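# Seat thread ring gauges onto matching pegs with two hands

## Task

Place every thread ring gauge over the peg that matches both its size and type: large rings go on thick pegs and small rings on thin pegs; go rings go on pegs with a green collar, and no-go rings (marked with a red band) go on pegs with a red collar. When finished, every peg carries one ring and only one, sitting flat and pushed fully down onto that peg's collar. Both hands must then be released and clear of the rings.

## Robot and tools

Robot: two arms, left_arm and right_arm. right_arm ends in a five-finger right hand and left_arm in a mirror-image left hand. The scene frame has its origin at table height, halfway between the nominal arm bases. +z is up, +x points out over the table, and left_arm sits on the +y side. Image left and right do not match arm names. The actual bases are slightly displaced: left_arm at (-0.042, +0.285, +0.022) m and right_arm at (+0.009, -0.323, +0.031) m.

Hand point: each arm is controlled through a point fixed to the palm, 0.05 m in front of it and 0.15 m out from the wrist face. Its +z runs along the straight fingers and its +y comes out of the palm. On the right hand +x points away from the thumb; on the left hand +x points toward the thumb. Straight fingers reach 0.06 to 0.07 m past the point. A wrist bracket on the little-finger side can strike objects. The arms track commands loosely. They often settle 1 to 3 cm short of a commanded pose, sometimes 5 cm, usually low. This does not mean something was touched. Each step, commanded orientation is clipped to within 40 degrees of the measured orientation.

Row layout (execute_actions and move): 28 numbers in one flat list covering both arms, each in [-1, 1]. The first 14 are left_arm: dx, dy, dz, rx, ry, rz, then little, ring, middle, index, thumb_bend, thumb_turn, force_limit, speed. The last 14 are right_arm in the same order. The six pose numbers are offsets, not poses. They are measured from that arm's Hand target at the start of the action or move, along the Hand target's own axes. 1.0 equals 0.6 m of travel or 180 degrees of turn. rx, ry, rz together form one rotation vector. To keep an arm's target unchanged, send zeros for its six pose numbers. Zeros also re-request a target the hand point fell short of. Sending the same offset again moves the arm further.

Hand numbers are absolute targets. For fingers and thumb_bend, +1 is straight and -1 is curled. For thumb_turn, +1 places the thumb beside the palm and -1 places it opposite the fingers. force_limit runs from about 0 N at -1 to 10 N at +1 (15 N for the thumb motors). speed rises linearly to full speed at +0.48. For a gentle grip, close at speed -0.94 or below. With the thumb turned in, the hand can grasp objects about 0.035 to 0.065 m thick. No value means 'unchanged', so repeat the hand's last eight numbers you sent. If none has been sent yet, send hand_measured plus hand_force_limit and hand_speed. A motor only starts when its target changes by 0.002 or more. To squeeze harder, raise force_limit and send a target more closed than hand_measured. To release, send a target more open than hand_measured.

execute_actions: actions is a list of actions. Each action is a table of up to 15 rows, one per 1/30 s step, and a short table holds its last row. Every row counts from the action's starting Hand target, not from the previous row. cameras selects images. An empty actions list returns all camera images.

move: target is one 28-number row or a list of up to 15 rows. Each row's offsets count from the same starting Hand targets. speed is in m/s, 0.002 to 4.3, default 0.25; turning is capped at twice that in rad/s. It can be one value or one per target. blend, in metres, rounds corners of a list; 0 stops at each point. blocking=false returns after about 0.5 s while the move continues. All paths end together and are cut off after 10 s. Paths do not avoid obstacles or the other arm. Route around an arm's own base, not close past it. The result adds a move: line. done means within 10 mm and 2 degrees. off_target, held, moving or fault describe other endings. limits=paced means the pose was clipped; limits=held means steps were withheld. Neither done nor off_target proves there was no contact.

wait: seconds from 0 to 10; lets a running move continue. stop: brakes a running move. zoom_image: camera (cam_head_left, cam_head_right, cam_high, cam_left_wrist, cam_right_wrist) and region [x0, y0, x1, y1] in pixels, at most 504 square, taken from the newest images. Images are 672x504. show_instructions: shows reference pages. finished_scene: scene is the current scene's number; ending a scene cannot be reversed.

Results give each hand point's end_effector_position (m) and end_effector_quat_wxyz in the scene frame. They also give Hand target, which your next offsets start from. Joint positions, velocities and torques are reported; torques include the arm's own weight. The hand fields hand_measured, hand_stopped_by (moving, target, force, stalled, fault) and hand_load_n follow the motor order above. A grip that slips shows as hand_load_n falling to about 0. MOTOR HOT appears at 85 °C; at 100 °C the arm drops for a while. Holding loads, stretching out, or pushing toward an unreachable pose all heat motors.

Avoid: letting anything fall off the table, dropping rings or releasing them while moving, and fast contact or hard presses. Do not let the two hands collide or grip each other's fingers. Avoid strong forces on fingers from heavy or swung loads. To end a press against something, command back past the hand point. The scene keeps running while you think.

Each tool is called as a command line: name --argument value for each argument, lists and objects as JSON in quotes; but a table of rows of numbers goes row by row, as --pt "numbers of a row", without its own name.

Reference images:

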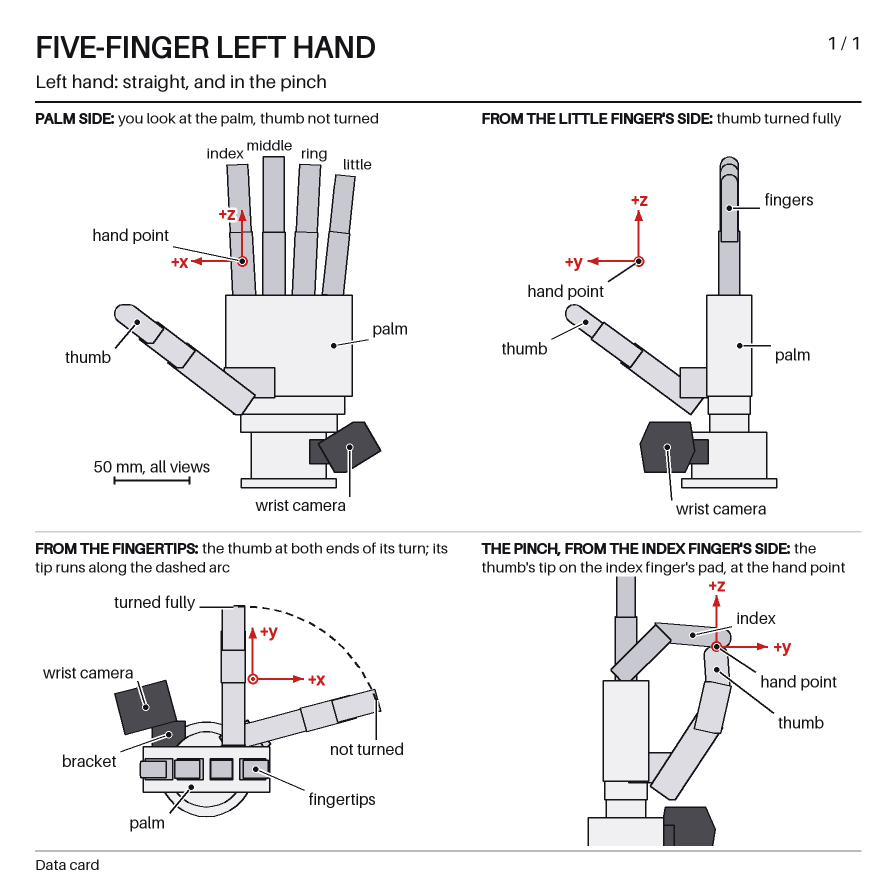

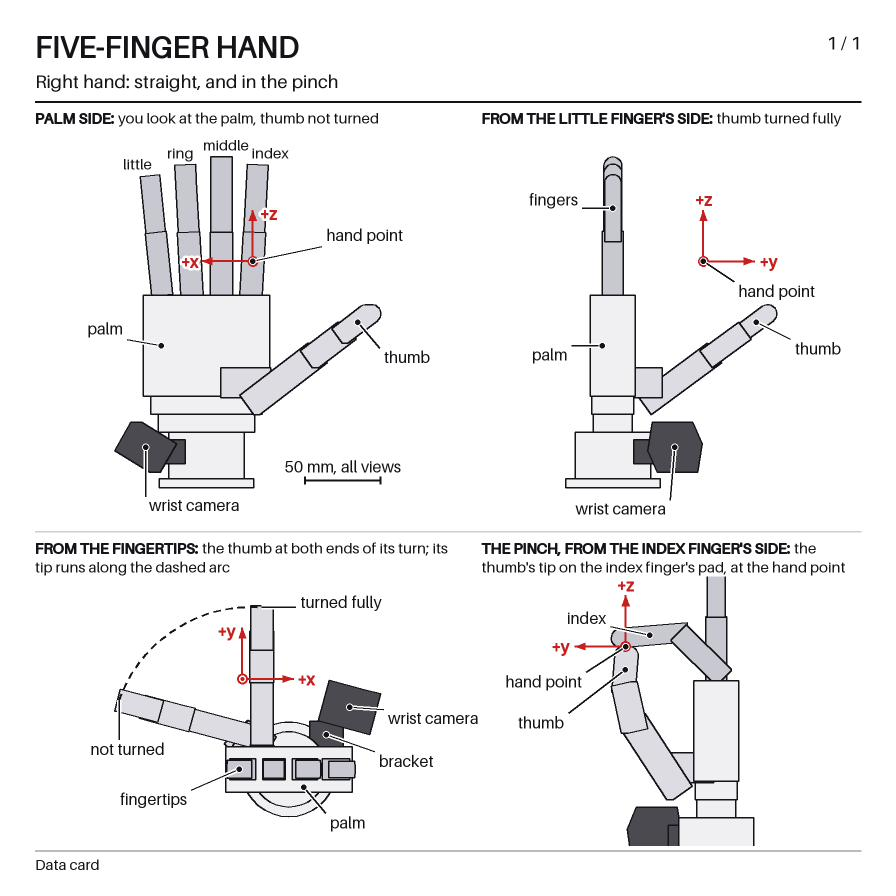

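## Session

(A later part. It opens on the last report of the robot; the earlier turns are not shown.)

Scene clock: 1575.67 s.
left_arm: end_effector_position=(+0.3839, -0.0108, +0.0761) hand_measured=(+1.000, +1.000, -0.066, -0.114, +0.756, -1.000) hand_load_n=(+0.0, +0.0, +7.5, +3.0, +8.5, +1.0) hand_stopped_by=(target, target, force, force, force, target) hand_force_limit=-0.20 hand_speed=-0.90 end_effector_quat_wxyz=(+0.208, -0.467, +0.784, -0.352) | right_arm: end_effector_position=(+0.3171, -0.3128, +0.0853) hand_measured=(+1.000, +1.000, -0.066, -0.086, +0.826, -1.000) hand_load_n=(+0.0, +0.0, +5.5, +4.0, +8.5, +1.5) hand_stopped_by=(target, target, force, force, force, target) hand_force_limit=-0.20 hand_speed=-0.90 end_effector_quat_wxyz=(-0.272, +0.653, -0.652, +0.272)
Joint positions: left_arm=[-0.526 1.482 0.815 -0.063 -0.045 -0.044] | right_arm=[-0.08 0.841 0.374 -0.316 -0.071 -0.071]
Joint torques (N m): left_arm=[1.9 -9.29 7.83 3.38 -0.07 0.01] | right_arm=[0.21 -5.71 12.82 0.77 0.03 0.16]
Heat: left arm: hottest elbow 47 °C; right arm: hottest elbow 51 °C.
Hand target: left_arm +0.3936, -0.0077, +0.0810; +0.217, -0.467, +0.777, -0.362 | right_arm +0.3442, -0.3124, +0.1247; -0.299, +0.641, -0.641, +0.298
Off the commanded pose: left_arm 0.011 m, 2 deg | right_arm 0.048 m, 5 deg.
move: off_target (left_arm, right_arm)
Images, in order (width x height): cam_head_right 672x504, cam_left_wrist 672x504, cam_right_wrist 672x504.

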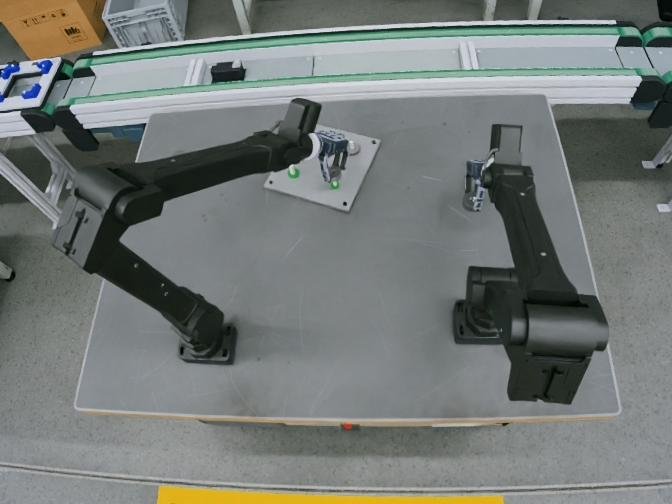

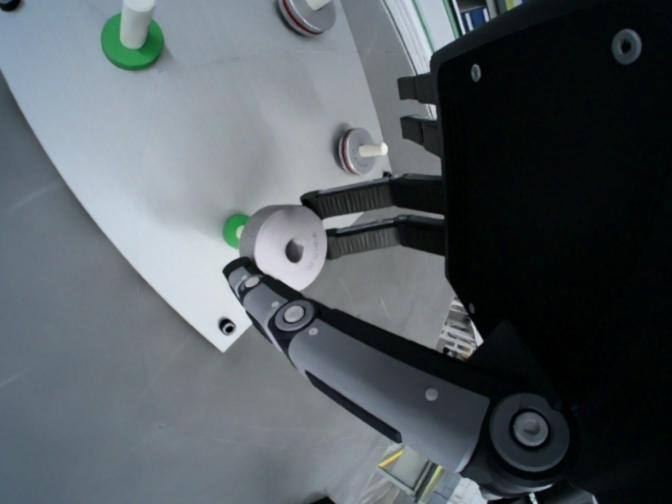

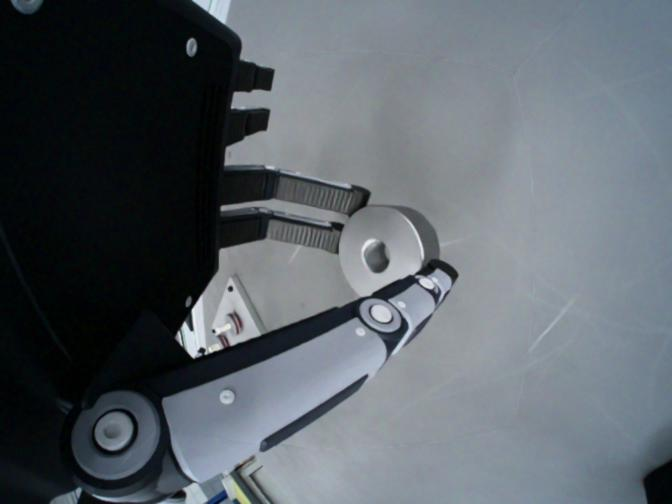

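move --target '[0,0.0115,0.0096,0,0,0,1,1,-0.2,-0.3,0.7,-1,-0.2,-0.9,0,0,0,0,0,0,1,1,-0.2,-0.3,0.7,-1,-0.2,-0.9]' --speed 0.03 --cameras '["cam_head_right","cam_left_wrist"]'

zoom_image --camera "cam_head_right" --region '[310, 140, 360, 190]'

zoom_image --camera "cam_left_wrist" --region '[260, 225, 310, 275]'

Scene clock: 1585.07 s.
left_arm: end_effector_position=(+0.3849, -0.0106, +0.0683) hand_measured=(+1.000, +1.000, -0.066, -0.114, +0.756, -1.000) hand_load_n=(+0.0, +0.0, +7.5, +2.5, +9.0, +1.0) hand_stopped_by=(target, target, force, force, force, target) hand_force_limit=-0.20 hand_speed=-0.90 end_effector_quat_wxyz=(+0.209, -0.467, +0.784, -0.352) | right_arm: end_effector_position=(+0.3172, -0.3128, +0.0855) hand_measured=(+1.000, +1.000, -0.066, -0.086, +0.826, -1.000) hand_load_n=(+0.0, +0.0, +5.5, +4.5, +8.5, +1.0) hand_stopped_by=(target, target, force, force, force, target) hand_force_limit=-0.20 hand_speed=-0.90 end_effector_quat_wxyz=(-0.273, +0.653, -0.652, +0.272)
Joint positions: left_arm=[-0.525 1.498 0.807 -0.036 -0.045 -0.041] | right_arm=[-0.08 0.841 0.374 -0.316 -0.071 -0.071]
Joint torques (N m): left_arm=[1.67 -9.23 7.49 3.23 -0.09 -0.02] | right_arm=[0.21 -5.66 12.83 0.77 0.03 0.15]
Heat: left arm: hottest elbow 47 °C; right arm: hottest elbow 54 °C.
Hand target: left_arm +0.3935, -0.0077, +0.0719; +0.217, -0.467, +0.777, -0.362 | right_arm +0.3443, -0.3124, +0.1248; -0.299, +0.641, -0.641, +0.298
Off the commanded pose: left_arm 0.010 m, 2 deg | right_arm 0.048 m, 5 deg.
move: off_target (right_arm)
Images, in order (width x height): cam_head_right 672x504, cam_left_wrist 672x504.

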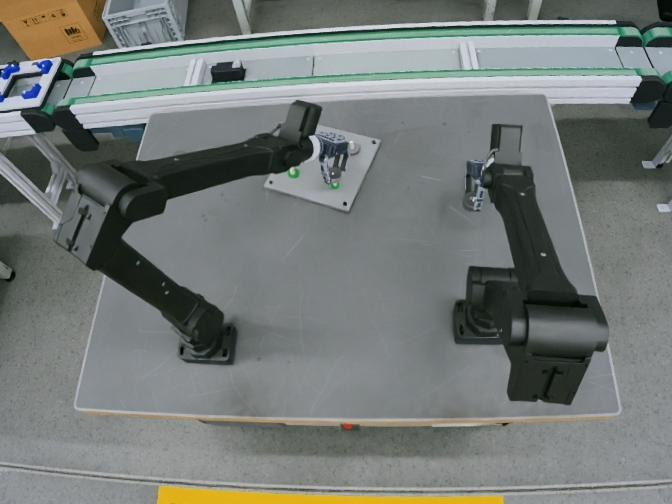

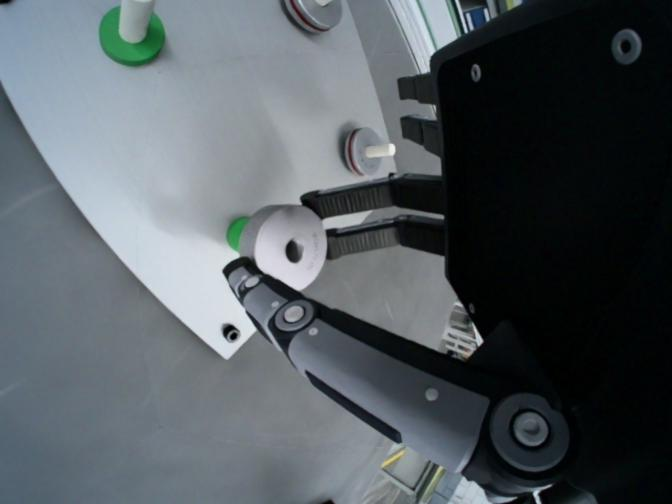

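Scaled by 10.080 from the camera's 672x504 image, which has a finer 960x720 frame.

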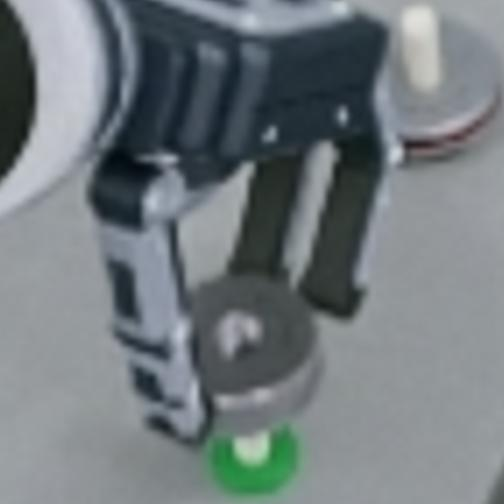

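Scaled by 10.080 from the camera's 672x504 image, which has a finer 960x720 frame.

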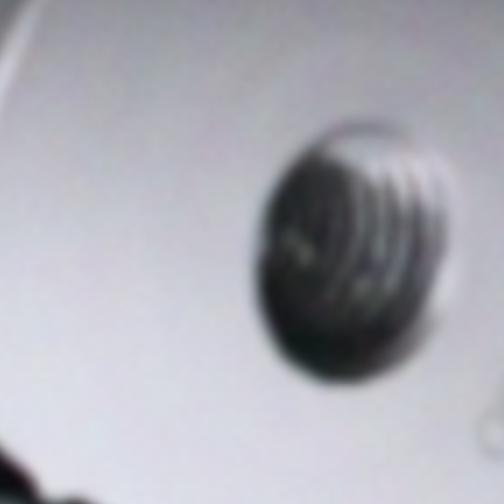

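move --target '[0,0.0077,0.0064,0,0,0,1,1,-0.2,-0.3,0.7,-1,-0.2,-0.9,0,0,0,0,0,0,1,1,-0.2,-0.3,0.7,-1,-0.2,-0.9]' --speed 0.03 --cameras '["cam_head_right","cam_left_wrist"]'

zoom_image --camera "cam_head_right" --region '[310, 140, 360, 190]'

zoom_image --camera "cam_left_wrist" --region '[260, 225, 310, 275]'

Scene clock: 1589.53 s.
left_arm: end_effector_position=(+0.3853, -0.0109, +0.0678) hand_measured=(+1.000, +1.000, -0.066, -0.114, +0.756, -1.000) hand_load_n=(+0.0, +0.0, +5.0, +1.5, +10.0, +0.5) hand_stopped_by=(target, target, force, force, force, target) hand_force_limit=-0.20 hand_speed=-0.90 end_effector_quat_wxyz=(+0.211, -0.465, +0.783, -0.355) | right_arm: end_effector_position=(+0.3172, -0.3128, +0.0855) hand_measured=(+1.000, +1.000, -0.066, -0.086, +0.826, -1.000) hand_load_n=(+0.0, +0.0, +5.5, +4.0, +8.5, +1.5) hand_stopped_by=(target, target, force, force, force, target) hand_force_limit=-0.20 hand_speed=-0.90 end_effector_quat_wxyz=(-0.273, +0.653, -0.652, +0.272)
Joint positions: left_arm=[-0.525 1.499 0.802 -0.024 -0.044 -0.04] | right_arm=[-0.08 0.841 0.374 -0.316 -0.071 -0.071]
Joint torques (N m): left_arm=[1.67 -8.18 7.24 3.74 -0.09 0.01] | right_arm=[0.21 -5.66 12.83 0.77 0.03 0.15]
Motor temperatures (°C): left_arm=[32 36 46 33 33 32] | right_arm=[32 34 56 34 32 35]
Heat: left arm: hottest elbow 46 °C; right arm: hottest elbow 56 °C.
Hand target: left_arm +0.3935, -0.0078, +0.0660; +0.217, -0.467, +0.777, -0.362 | right_arm +0.3443, -0.3124, +0.1248; -0.299, +0.641, -0.641, +0.298
Off the commanded pose: left_arm 0.009 m, 1 deg | right_arm 0.048 m, 5 deg.
move: off_target (right_arm)
Images, in order (width x height): cam_head_right 672x504, cam_left_wrist 672x504.

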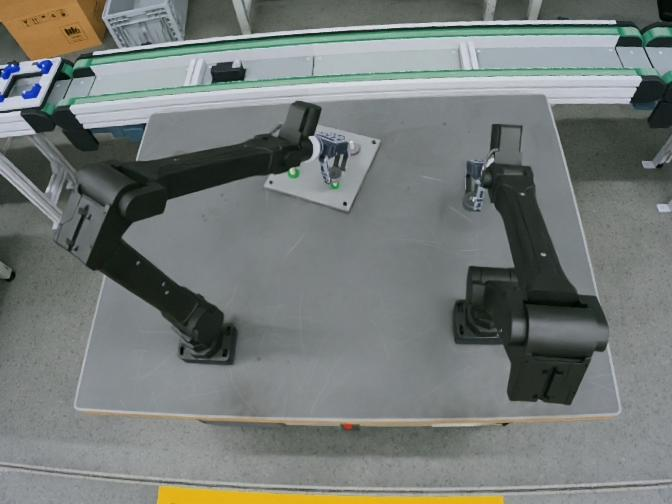

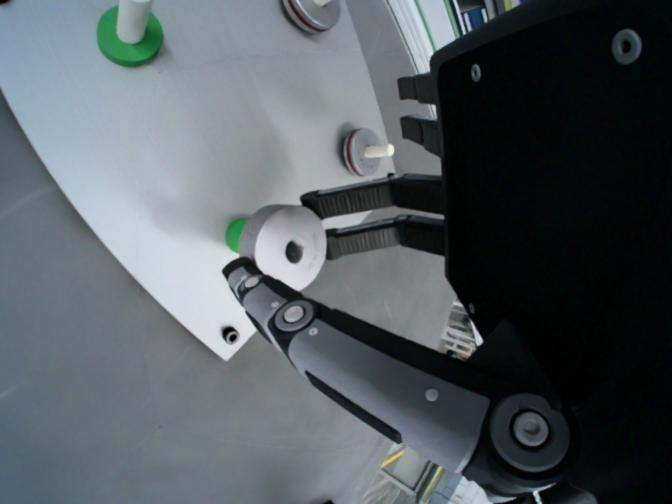

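Scaled by 10.080 from the camera's 672x504 image, which has a finer 960x720 frame.

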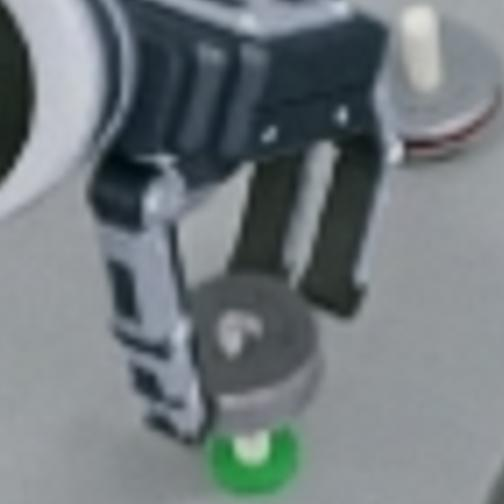

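Scaled by 10.080 from the camera's 672x504 image, which has a finer 960x720 frame.

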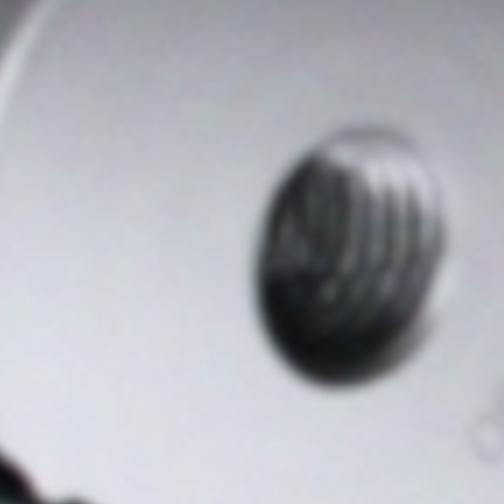

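move --target '[-0.0029,0.0033,-0.0013,0,0,0,1,1,-0.2,-0.3,0.7,-1,-0.2,-0.9,0,0,0,0,0,0,1,1,-0.2,-0.3,0.7,-1,-0.2,-0.9]' --speed 0.03 --cameras '["cam_head_right","cam_left_wrist"]'

zoom_image --camera "cam_head_right" --region '[310, 140, 360, 190]'

zoom_image --camera "cam_left_wrist" --region '[260, 225, 310, 275]'

Scene clock: 1601.50 s.
left_arm: end_effector_position=(+0.3853, -0.0103, +0.0676) hand_measured=(+1.000, +1.000, -0.066, -0.114, +0.756, -1.000) hand_load_n=(+0.0, -0.5, +5.0, +1.5, +10.0, +0.5) hand_stopped_by=(target, target, force, force, force, target) hand_force_limit=-0.20 hand_speed=-0.90 end_effector_quat_wxyz=(+0.210, -0.465, +0.782, -0.357) | right_arm: end_effector_position=(+0.3172, -0.3128, +0.0855) hand_measured=(+1.000, +1.000, -0.066, -0.086, +0.826, -1.000) hand_load_n=(+0.0, +0.0, +5.5, +4.0, +8.5, +1.5) hand_stopped_by=(target, target, force, force, force, target) hand_force_limit=-0.20 hand_speed=-0.90 end_effector_quat_wxyz=(-0.273, +0.653, -0.652, +0.272)
Joint positions: left_arm=[-0.522 1.498 0.798 -0.018 -0.04 -0.039] | right_arm=[-0.08 0.841 0.374 -0.316 -0.071 -0.071]
Joint torques (N m): left_arm=[1.9 -8.53 7.06 3.48 -0.11 0] | right_arm=[0.26 -5.66 12.82 0.77 0.03 0.15]
Motor temperatures (°C): left_arm=[32 36 46 34 33 32] | right_arm=[32 34 59 34 32 35]
Heat: left arm: hottest elbow 46 °C; right arm: hottest elbow 59 °C.
Hand target: left_arm +0.3926, -0.0053, +0.0648; +0.217, -0.467, +0.777, -0.362 | right_arm +0.3443, -0.3124, +0.1248; -0.299, +0.641, -0.641, +0.298
Off the commanded pose: left_arm 0.009 m, 1 deg | right_arm 0.048 m, 5 deg.
move: off_target (right_arm)
Images, in order (width x height): cam_head_right 672x504, cam_left_wrist 672x504.

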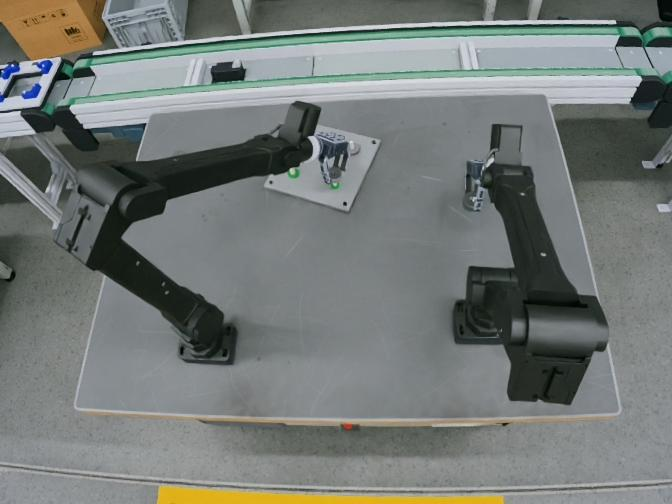

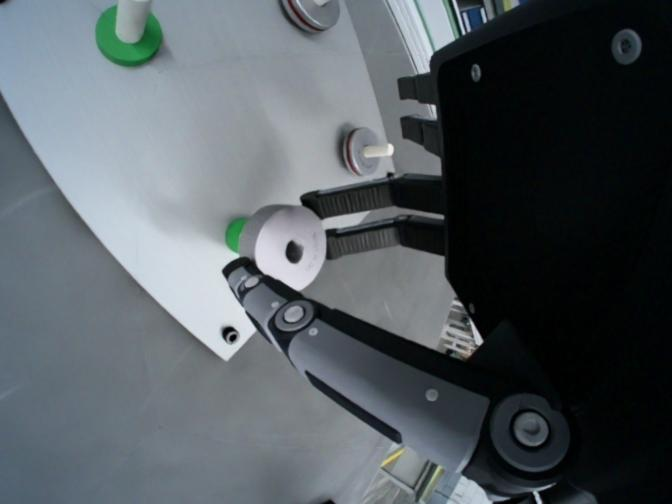

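Scaled by 10.080 from the camera's 672x504 image, which has a finer 960x720 frame.

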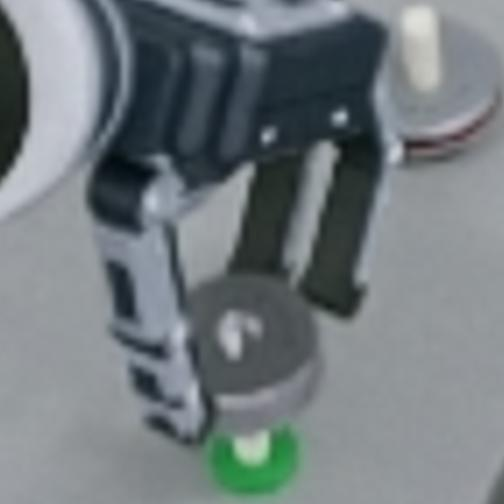

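Scaled by 10.080 from the camera's 672x504 image, which has a finer 960x720 frame.

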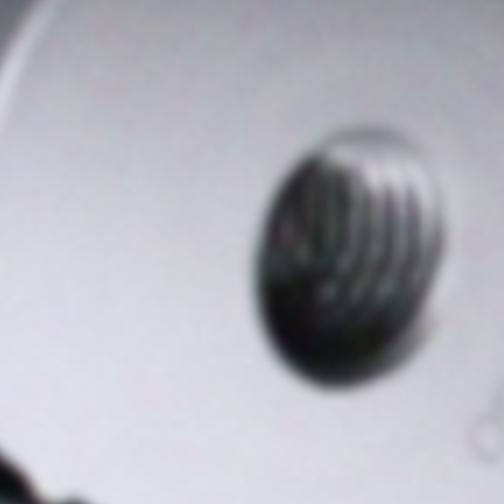

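zoom_image --camera "cam_head_right" --region '[324, 163, 344, 193]'

Scaled by 16.800 from the camera's 672x504 image, which has a finer 960x720 frame.

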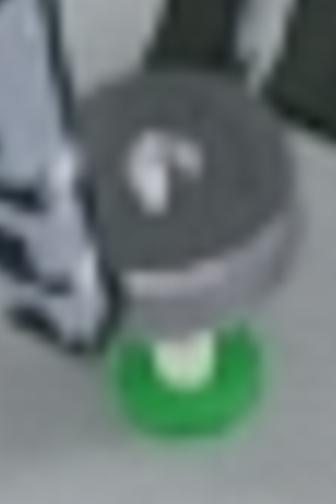

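move --pt "0 -0.0077 -0.0064 0 0 0 1 1 -0.2 -0.3 0.7 -1 -0.2 -0.9 0 0.047 -0.004 0 0 0 1 1 -0.2 -0.3 0.7 -1 -0.2 -0.9" --pt "-0.0069 -0.0072 -0.007 0 0 0 1 1 -0.2 -0.3 0.7 -1 -0.2 -0.9 0 0.047 -0.004 0 0 0 1 1 -0.2 -0.3 0.7 -1 -0.2 -0.9" --speed 0.03 --cameras '["cam_head_right"]'

zoom_image --camera "cam_head_right" --region '[324, 163, 344, 193]'

Scene clock: 1624.80 s.
left_arm: end_effector_position=(+0.3858, -0.0095, +0.0681) hand_measured=(+1.000, +1.000, -0.066, -0.114, +0.756, -1.000) hand_load_n=(+0.0, +0.0, +6.5, +2.0, +9.5, +1.0) hand_stopped_by=(target, target, force, force, force, target) hand_force_limit=-0.20 hand_speed=-0.90 end_effector_quat_wxyz=(+0.208, -0.465, +0.782, -0.359) | right_arm: end_effector_position=(+0.3138, -0.3120, +0.0903) hand_measured=(+1.000, +1.000, -0.066, -0.086, +0.826, -1.000) hand_load_n=(+0.0, +0.0, +5.5, +4.5, +8.5, +1.5) hand_stopped_by=(target, target, force, force, force, target) hand_force_limit=-0.20 hand_speed=-0.90 end_effector_quat_wxyz=(-0.282, +0.650, -0.647, +0.282)
Joint positions: left_arm=[-0.517 1.497 0.798 -0.018 -0.031 -0.038] | right_arm=[-0.08 0.794 0.357 -0.316 -0.074 -0.071]
Joint torques (N m): left_arm=[2.37 -9.35 7.47 2.82 -0.22 0.05] | right_arm=[-0.32 -5.13 8.72 1.72 -0.07 0.09]
Motor temperatures (°C): left_arm=[32 36 45 34 33 32] | right_arm=[32 34 62 34 32 35]
Heat: left arm: hottest elbow 45 °C; right arm: hottest elbow 62 °C.
Hand target: left_arm +0.3941, -0.0015, +0.0708; +0.217, -0.467, +0.777, -0.362 | right_arm +0.3243, -0.3124, +0.1047; -0.299, +0.641, -0.641, +0.298
Off the commanded pose: left_arm 0.012 m, 1 deg | right_arm 0.018 m, 3 deg.
move: off_target (left_arm, right_arm)
Images, in order (width x height): cam_head_right 672x504.

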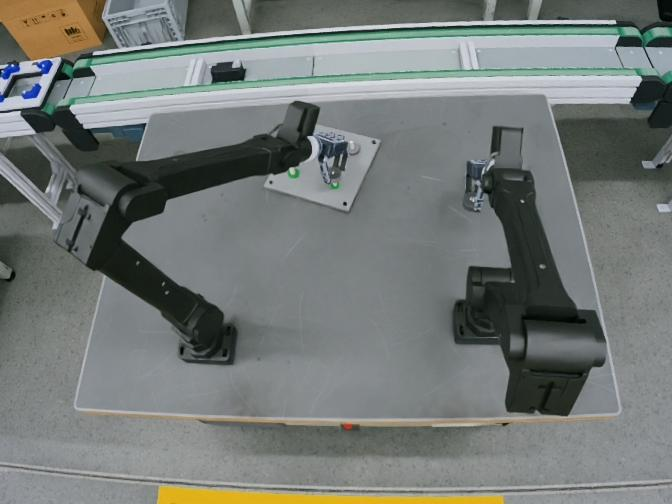

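Scaled by 16.800 from the camera's 672x504 image, which has a finer 960x720 frame.

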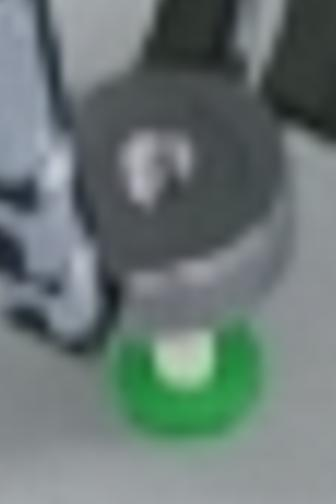

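move --target '[-0.0002,0.0126,0.0084,0,0,0,1,1,-0.2,-0.3,0.7,-1,-0.2,-0.9,0,0,0,0,0,0,1,1,-0.2,-0.3,0.7,-1,-0.2,-0.9]' --speed 0.03 --cameras '["cam_head_right"]'

zoom_image --camera "cam_head_right" --region '[324, 163, 344, 193]'

Scene clock: 1631.83 s.
left_arm: end_effector_position=(+0.3845, -0.0084, +0.0605) hand_measured=(+1.000, +1.000, -0.066, -0.114, +0.756, -1.000) hand_load_n=(+0.0, +0.0, +8.0, +2.5, +8.5, +1.5) hand_stopped_by=(target, target, force, force, force, target) hand_force_limit=-0.20 hand_speed=-0.90 end_effector_quat_wxyz=(+0.207, -0.465, +0.783, -0.358) | right_arm: end_effector_position=(+0.3138, -0.3120, +0.0903) hand_measured=(+1.000, +1.000, -0.066, -0.086, +0.826, -1.000) hand_load_n=(+0.0, +0.0, +5.5, +4.0, +8.5, +1.5) hand_stopped_by=(target, target, force, force, force, target) hand_force_limit=-0.20 hand_speed=-0.90 end_effector_quat_wxyz=(-0.282, +0.650, -0.647, +0.282)
Joint positions: left_arm=[-0.516 1.51 0.788 0.003 -0.03 -0.038] | right_arm=[-0.08 0.794 0.357 -0.316 -0.074 -0.071]
Joint torques (N m): left_arm=[2.02 -9.05 6.97 3.28 -0.23 0.06] | right_arm=[-0.38 -5.13 8.7 1.72 -0.07 0.09]
Motor temperatures (°C): left_arm=[32 36 45 33 33 32] | right_arm=[32 34 61 34 32 35]
Heat: left arm: hottest elbow 45 °C; right arm: hottest elbow 61 °C.
Hand target: left_arm +0.3932, -0.0009, +0.0619; +0.217, -0.467, +0.777, -0.362 | right_arm +0.3243, -0.3124, +0.1047; -0.299, +0.641, -0.641, +0.298
Off the commanded pose: left_arm 0.012 m, 1 deg | right_arm 0.018 m, 3 deg.
move: off_target (left_arm, right_arm)
Images, in order (width x height): cam_head_right 672x504.

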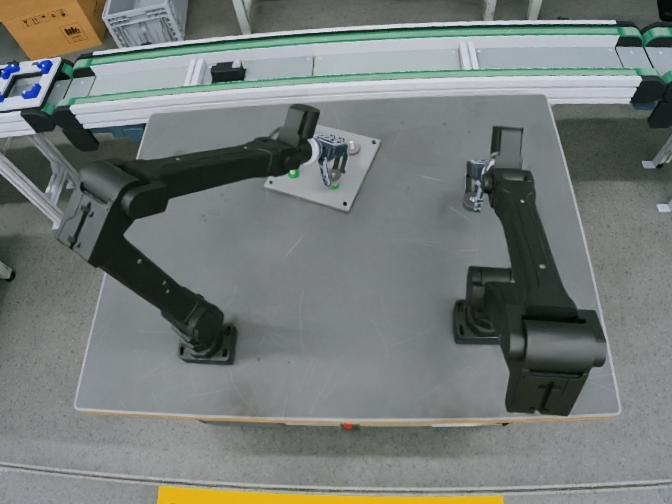

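Scaled by 16.800 from the camera's 672x504 image, which has a finer 960x720 frame.

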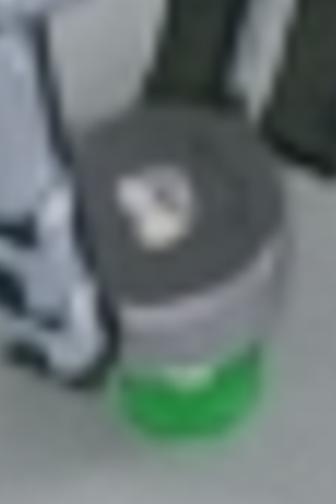

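move --target '[-0.0002,0.0164,0.0116,0,0,0,1,1,-0.2,-0.3,0.7,-1,-0.2,-0.9,0,0,0,0,0,0,1,1,-0.2,-0.3,0.7,-1,-0.2,-0.9]' --speed 0.03 --cameras '["cam_left_wrist"]'

zoom_image --camera "cam_left_wrist" --region '[260, 225, 310, 275]'

Scene clock: 1637.43 s.
left_arm: end_effector_position=(+0.3842, -0.0084, +0.0490) hand_measured=(+1.000, +1.000, -0.066, -0.114, +0.756, -1.000) hand_load_n=(+0.0, +0.0, +8.0, +3.0, +8.5, +1.5) hand_stopped_by=(target, target, force, force, force, target) hand_force_limit=-0.20 hand_speed=-0.90 end_effector_quat_wxyz=(+0.207, -0.465, +0.783, -0.359) | right_arm: end_effector_position=(+0.3138, -0.3120, +0.0903) hand_measured=(+1.000, +1.000, -0.066, -0.086, +0.826, -1.000) hand_load_n=(+0.0, -0.5, +5.5, +4.0, +8.5, +1.5) hand_stopped_by=(target, target, force, force, force, target) hand_force_limit=-0.20 hand_speed=-0.90 end_effector_quat_wxyz=(-0.282, +0.650, -0.647, +0.282)
Joint positions: left_arm=[-0.516 1.533 0.774 0.042 -0.029 -0.038] | right_arm=[-0.08 0.794 0.357 -0.316 -0.074 -0.071]
Joint torques (N m): left_arm=[2.2 -9.23 7.02 3.26 -0.25 0.06] | right_arm=[-0.38 -5.13 8.72 1.7 -0.07 0.09]
Motor temperatures (°C): left_arm=[32 36 45 33 33 32] | right_arm=[32 34 60 34 32 35]
Heat: left arm: hottest elbow 45 °C; right arm: hottest elbow 60 °C.
Hand target: left_arm +0.3924, -0.0004, +0.0498; +0.217, -0.467, +0.777, -0.362 | right_arm +0.3243, -0.3124, +0.1047; -0.299, +0.641, -0.641, +0.298
Off the commanded pose: left_arm 0.012 m, 1 deg | right_arm 0.018 m, 3 deg.
move: off_target (left_arm, right_arm)
Images, in order (width x height): cam_left_wrist 672x504.

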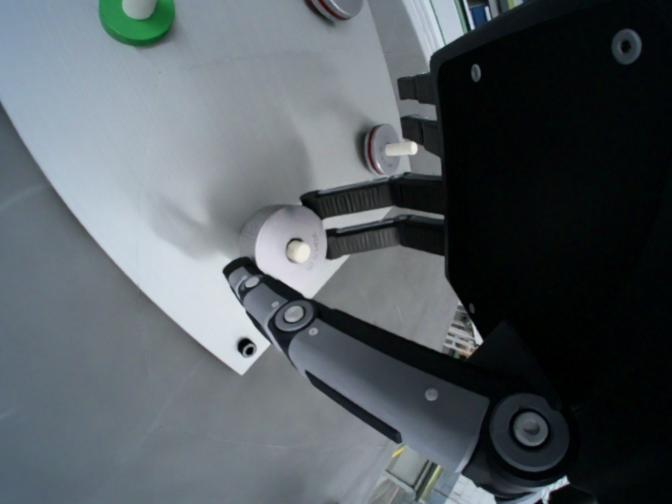

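Scaled by 10.080 from the camera's 672x504 image, which has a finer 960x720 frame.

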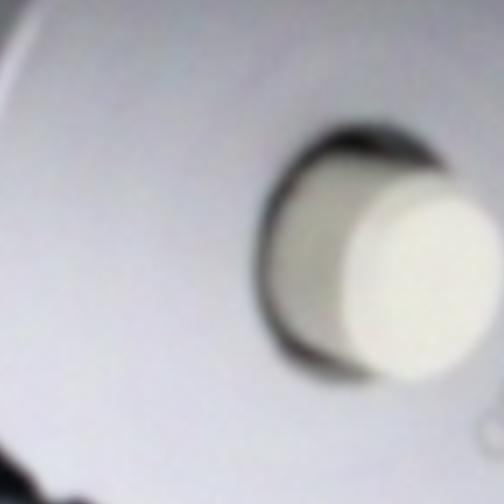

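move --pt "-0.0002 0.0164 0.0116 0 0 0 1 1 -0.2 -0.3 0.7 -1 -0.2 -0.9 0 0 0 0 0 0 1 1 -0.2 -0.3 0.7 -1 -0.2 -0.9" --speed 0.03 --cameras '["cam_head_right"]'

Scene clock: 1662.30 s.
left_arm: end_effector_position=(+0.3841, -0.0083, +0.0379) hand_measured=(+1.000, +1.000, -0.066, -0.114, +0.756, -1.000) hand_load_n=(+0.0, +0.0, +7.5, +3.0, +8.5, +1.5) hand_stopped_by=(target, target, force, force, force, target) hand_force_limit=-0.20 hand_speed=-0.90 end_effector_quat_wxyz=(+0.208, -0.465, +0.782, -0.359) | right_arm: end_effector_position=(+0.3138, -0.3120, +0.0903) hand_measured=(+1.000, +1.000, -0.066, -0.086, +0.826, -1.000) hand_load_n=(+0.0, -0.5, +5.0, +4.5, +8.5, +1.5) hand_stopped_by=(target, target, force, force, force, target) hand_force_limit=-0.20 hand_speed=-0.90 end_effector_quat_wxyz=(-0.282, +0.650, -0.647, +0.282)
Joint positions: left_arm=[-0.516 1.558 0.761 0.082 -0.029 -0.038] | right_arm=[-0.08 0.794 0.357 -0.316 -0.074 -0.071]
Joint torques (N m): left_arm=[2.32 -9.23 6.54 3.06 -0.26 0.08] | right_arm=[-0.32 -5.13 8.72 1.7 -0.07 0.09]
Motor temperatures (°C): left_arm=[32 35 44 33 33 32] | right_arm=[32 34 59 34 32 35]
Heat: left arm: hottest elbow 44 °C; right arm: hottest elbow 59 °C.
Hand target: left_arm +0.3916, +0.0002, +0.0378; +0.217, -0.467, +0.777, -0.362 | right_arm +0.3243, -0.3124, +0.1047; -0.299, +0.641, -0.641, +0.298
Off the commanded pose: left_arm 0.011 m, 1 deg | right_arm 0.018 m, 3 deg.
move: off_target (left_arm, right_arm)
Images, in order (width x height): cam_head_right 672x504.

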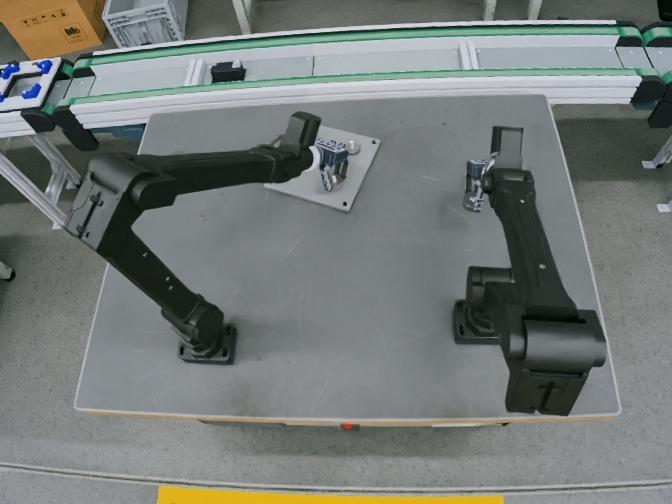

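move --pt "-0.0002 0.0092 0.0056 0 0 0 1 1 -0.2 -0.3 0.7 -1 -0.2 -0.9 0 0 0 0 0 0 1 1 -0.2 -0.3 0.7 -1 -0.2 -0.9" --speed 0.03 --cameras '["cam_head_right"]'

zoom_image --camera "cam_head_right" --region '[310, 160, 360, 210]'

Scene clock: 1671.50 s.
left_arm: end_effector_position=(+0.3845, -0.0084, +0.0378) hand_measured=(+1.000, +1.000, -0.066, -0.114, +0.756, -1.000) hand_load_n=(+0.0, +0.0, +6.5, +2.0, +9.0, +1.0) hand_stopped_by=(target, target, force, force, force, target) hand_force_limit=-0.20 hand_speed=-0.90 end_effector_quat_wxyz=(+0.210, -0.464, +0.780, -0.364) | right_arm: end_effector_position=(+0.3138, -0.3120, +0.0903) hand_measured=(+1.000, +1.000, -0.066, -0.086, +0.826, -1.000) hand_load_n=(+0.0, +0.0, +5.5, +4.5, +8.5, +1.0) hand_stopped_by=(target, target, force, force, force, target) hand_force_limit=-0.20 hand_speed=-0.90 end_effector_quat_wxyz=(-0.282, +0.650, -0.647, +0.282)
Joint positions: left_arm=[-0.516 1.558 0.754 0.1 -0.029 -0.038] | right_arm=[-0.08 0.794 0.357 -0.316 -0.074 -0.071]
Joint torques (N m): left_arm=[2.32 -8.12 6.37 3.34 -0.25 0.07] | right_arm=[-0.32 -5.13 8.72 1.72 -0.07 0.1]
Motor temperatures (°C): left_arm=[32 35 43 33 33 32] | right_arm=[32 34 58 34 32 35]
Heat: left arm: hottest elbow 43 °C; right arm: hottest elbow 58 °C.
Hand target: left_arm +0.3908, +0.0008, +0.0315; +0.217, -0.467, +0.777, -0.362 | right_arm +0.3243, -0.3124, +0.1047; -0.299, +0.641, -0.641, +0.298
Off the commanded pose: left_arm 0.013 m, 1 deg | right_arm 0.018 m, 3 deg.
move: off_target (left_arm, right_arm)
Images, in order (width x height): cam_head_right 672x504.

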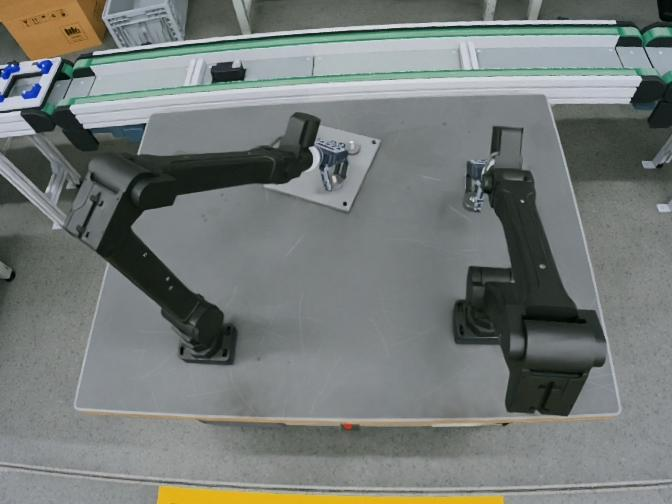

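Scaled by 10.080 from the camera's 672x504 image, which has a finer 960x720 frame.

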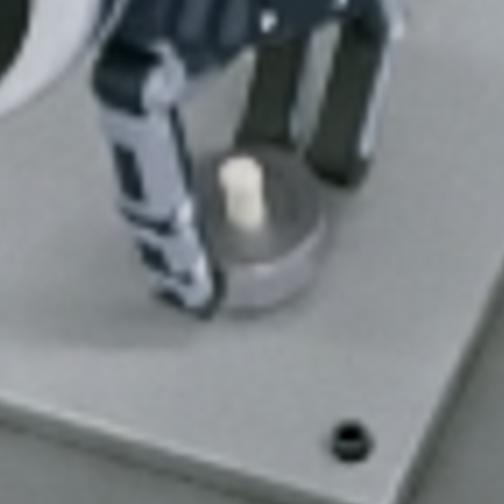

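zoom_image --camera "cam_head_right" --region '[324, 169, 350, 195]'

move --pt "-0.0002 0.0092 0.0056 0 0 0 1 1 -0.2 -0.3 0.7 -1 -0.2 -0.9 0 0 0 0 0 0 1 1 -0.2 -0.3 0.7 -1 -0.2 -0.9" --speed 0.03 --cameras '["cam_head_right", "cam_left_wrist"]'

zoom_image --camera "cam_head_right" --region '[324, 169, 350, 195]'

zoom_image --camera "cam_left_wrist" --region '[230, 200, 340, 290]'

Scaled by 19.385 from the camera's 672x504 image, which has a finer 960x720 frame.

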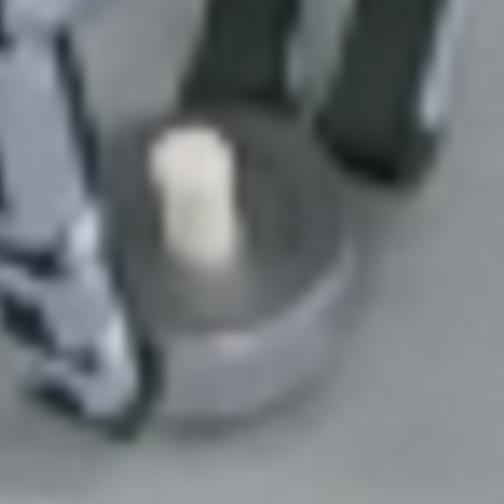

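Scene clock: 1682.57 s.
left_arm: end_effector_position=(+0.3844, -0.0086, +0.0375) hand_measured=(+1.000, +1.000, -0.066, -0.114, +0.756, -1.000) hand_load_n=(+0.0, +0.0, +5.0, +1.5, +10.0, +0.0) hand_stopped_by=(target, target, force, force, force, target) hand_force_limit=-0.20 hand_speed=-0.90 end_effector_quat_wxyz=(+0.211, -0.463, +0.779, -0.368) | right_arm: end_effector_position=(+0.3138, -0.3120, +0.0903) hand_measured=(+1.000, +1.000, -0.066, -0.086, +0.826, -1.000) hand_load_n=(+0.0, +0.0, +5.5, +4.0, +9.0, +1.5) hand_stopped_by=(target, target, force, force, force, target) hand_force_limit=-0.20 hand_speed=-0.90 end_effector_quat_wxyz=(-0.282, +0.650, -0.647, +0.282)
Joint positions: left_arm=[-0.516 1.558 0.747 0.116 -0.028 -0.038] | right_arm=[-0.08 0.794 0.357 -0.316 -0.074 -0.071]
Joint torques (N m): left_arm=[2.26 -7.06 6.22 3.66 -0.28 0.06] | right_arm=[-0.44 -5.13 8.7 1.7 -0.08 0.1]
Motor temperatures (°C): left_arm=[32 35 43 33 33 32] | right_arm=[32 34 58 34 32 35]
Heat: left arm: hottest elbow 43 °C; right arm: hottest elbow 58 °C.
Hand target: left_arm +0.3900, +0.0014, +0.0251; +0.217, -0.467, +0.777, -0.362 | right_arm +0.3243, -0.3124, +0.1047; -0.299, +0.641, -0.641, +0.298
Off the commanded pose: left_arm 0.017 m, 1 deg | right_arm 0.018 m, 3 deg.
move: off_target (left_arm, right_arm)
Images, in order (width x height): cam_head_right 672x504, cam_left_wrist 672x504.

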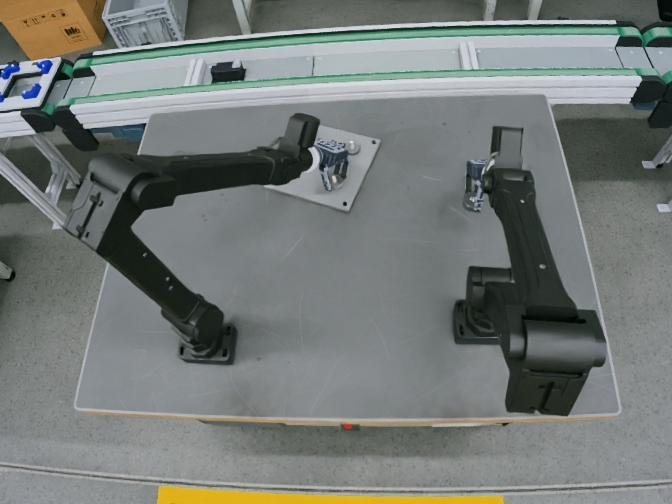

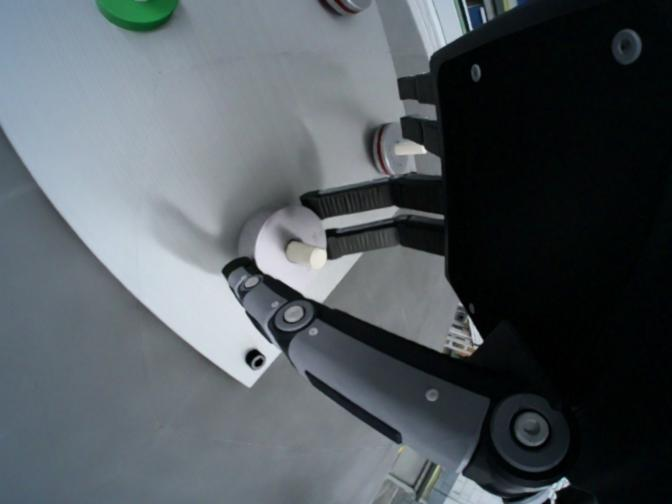

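Scaled by 19.385 from the camera's 672x504 image, which has a finer 960x720 frame.

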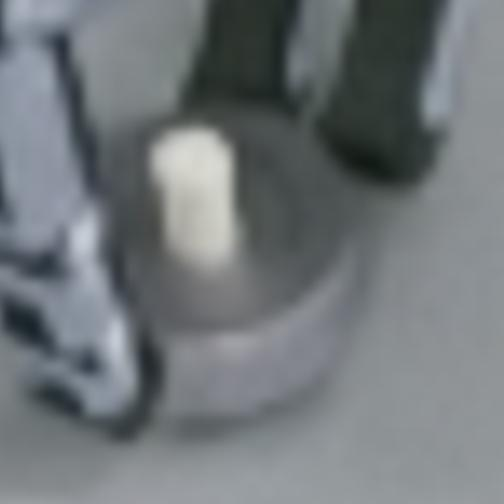

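Scaled by 4.582 from the camera's 672x504 image, which has a finer 960x720 frame.

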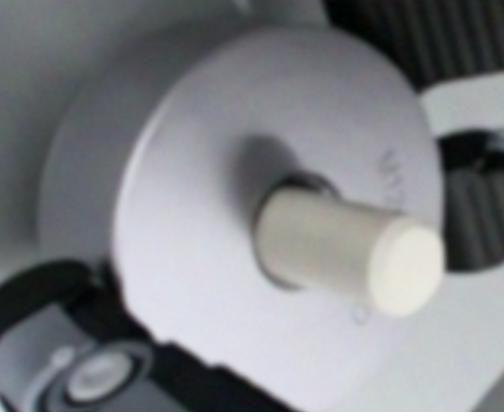

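move --pt "0 -0.0154 -0.0128 0 0 0 1 1 -0.2 -0.3 0.7 -1 -0.2 -0.9 0 0 0 0 0 0 1 1 -0.2 -0.3 0.7 -1 -0.2 -0.9" --pt "0 -0.0154 -0.0128 0 0 0 1 1 0.04 0.04 0.98 -1 -0.2 -0.6 0 0 0 0 0 0 1 1 -0.2 -0.3 0.7 -1 -0.2 -0.9" --speed 0.03 --cameras '["cam_head_right", "cam_left_wrist"]'

zoom_image --camera "cam_head_right" --region '[324, 169, 350, 195]'

zoom_image --camera "cam_left_wrist" --region '[230, 200, 340, 290]'

Scene clock: 1691.60 s.
left_arm: end_effector_position=(+0.3859, -0.0066, +0.0382) hand_measured=(+1.000, +1.000, +0.040, +0.040, +0.980, -1.000) hand_load_n=(+0.0, +0.0, +0.0, +0.0, +0.0, +0.0) hand_stopped_by=(target, target, target, target, target, target) hand_force_limit=-0.20 hand_speed=-0.60 end_effector_quat_wxyz=(+0.213, -0.464, +0.778, -0.367) | right_arm: end_effector_position=(+0.3138, -0.3120, +0.0903) hand_measured=(+1.000, +1.000, -0.066, -0.086, +0.826, -1.000) hand_load_n=(+0.0, +0.0, +5.5, +4.5, +8.5, +1.5) hand_stopped_by=(target, target, force, force, force, target) hand_force_limit=-0.20 hand_speed=-0.90 end_effector_quat_wxyz=(-0.282, +0.650, -0.647, +0.282)
Joint positions: left_arm=[-0.511 1.556 0.747 0.115 -0.028 -0.036] | right_arm=[-0.08 0.794 0.357 -0.316 -0.074 -0.071]
Joint torques (N m): left_arm=[1.85 -8.94 7.13 1.87 -0.27 0.07] | right_arm=[-0.38 -5.13 8.7 1.72 -0.07 0.09]
Motor temperatures (°C): left_arm=[32 35 43 33 33 32] | right_arm=[32 34 58 34 32 35]
Heat: left arm: hottest elbow 43 °C; right arm: hottest elbow 58 °C.
Hand target: left_arm +0.3900, +0.0013, +0.0371; +0.217, -0.467, +0.777, -0.362 | right_arm +0.3243, -0.3124, +0.1047; -0.299, +0.641, -0.641, +0.298
Off the commanded pose: left_arm 0.009 m, 1 deg | right_arm 0.018 m, 3 deg.
move: off_target (right_arm); target 2's new numbers were sent with left_arm's hand 0.012 m and 1 deg from that target
Images, in order (width x height): cam_head_right 672x504, cam_left_wrist 672x504.

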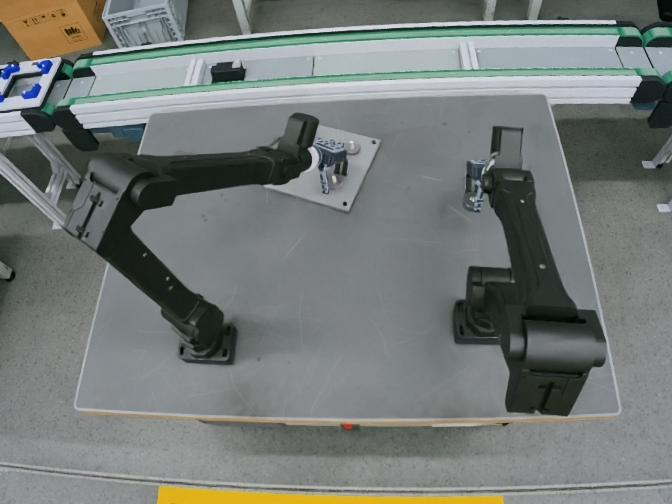

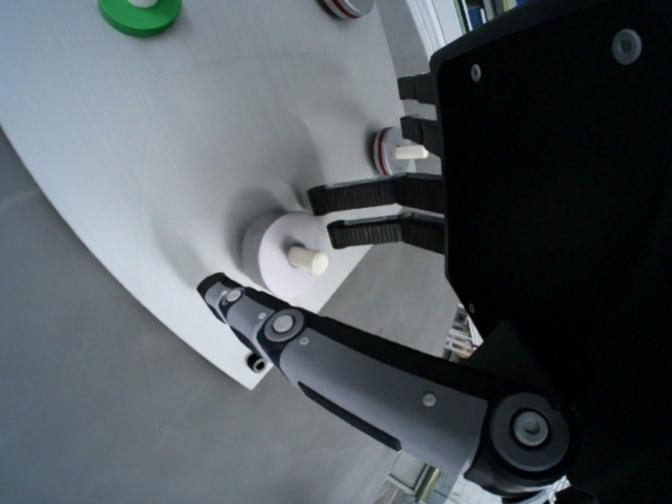

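Scaled by 19.385 from the camera's 672x504 image, which has a finer 960x720 frame.

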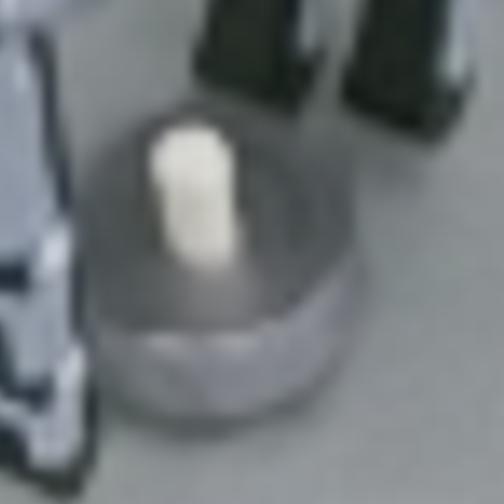

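Scaled by 4.582 from the camera's 672x504 image, which has a finer 960x720 frame.

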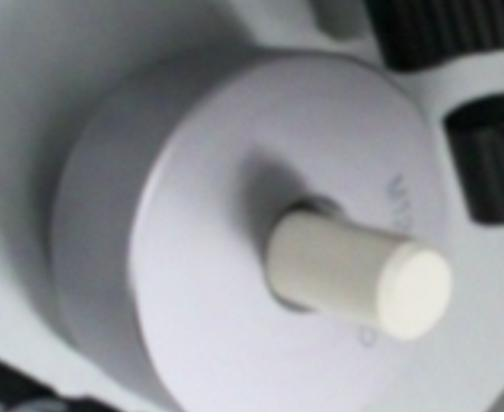

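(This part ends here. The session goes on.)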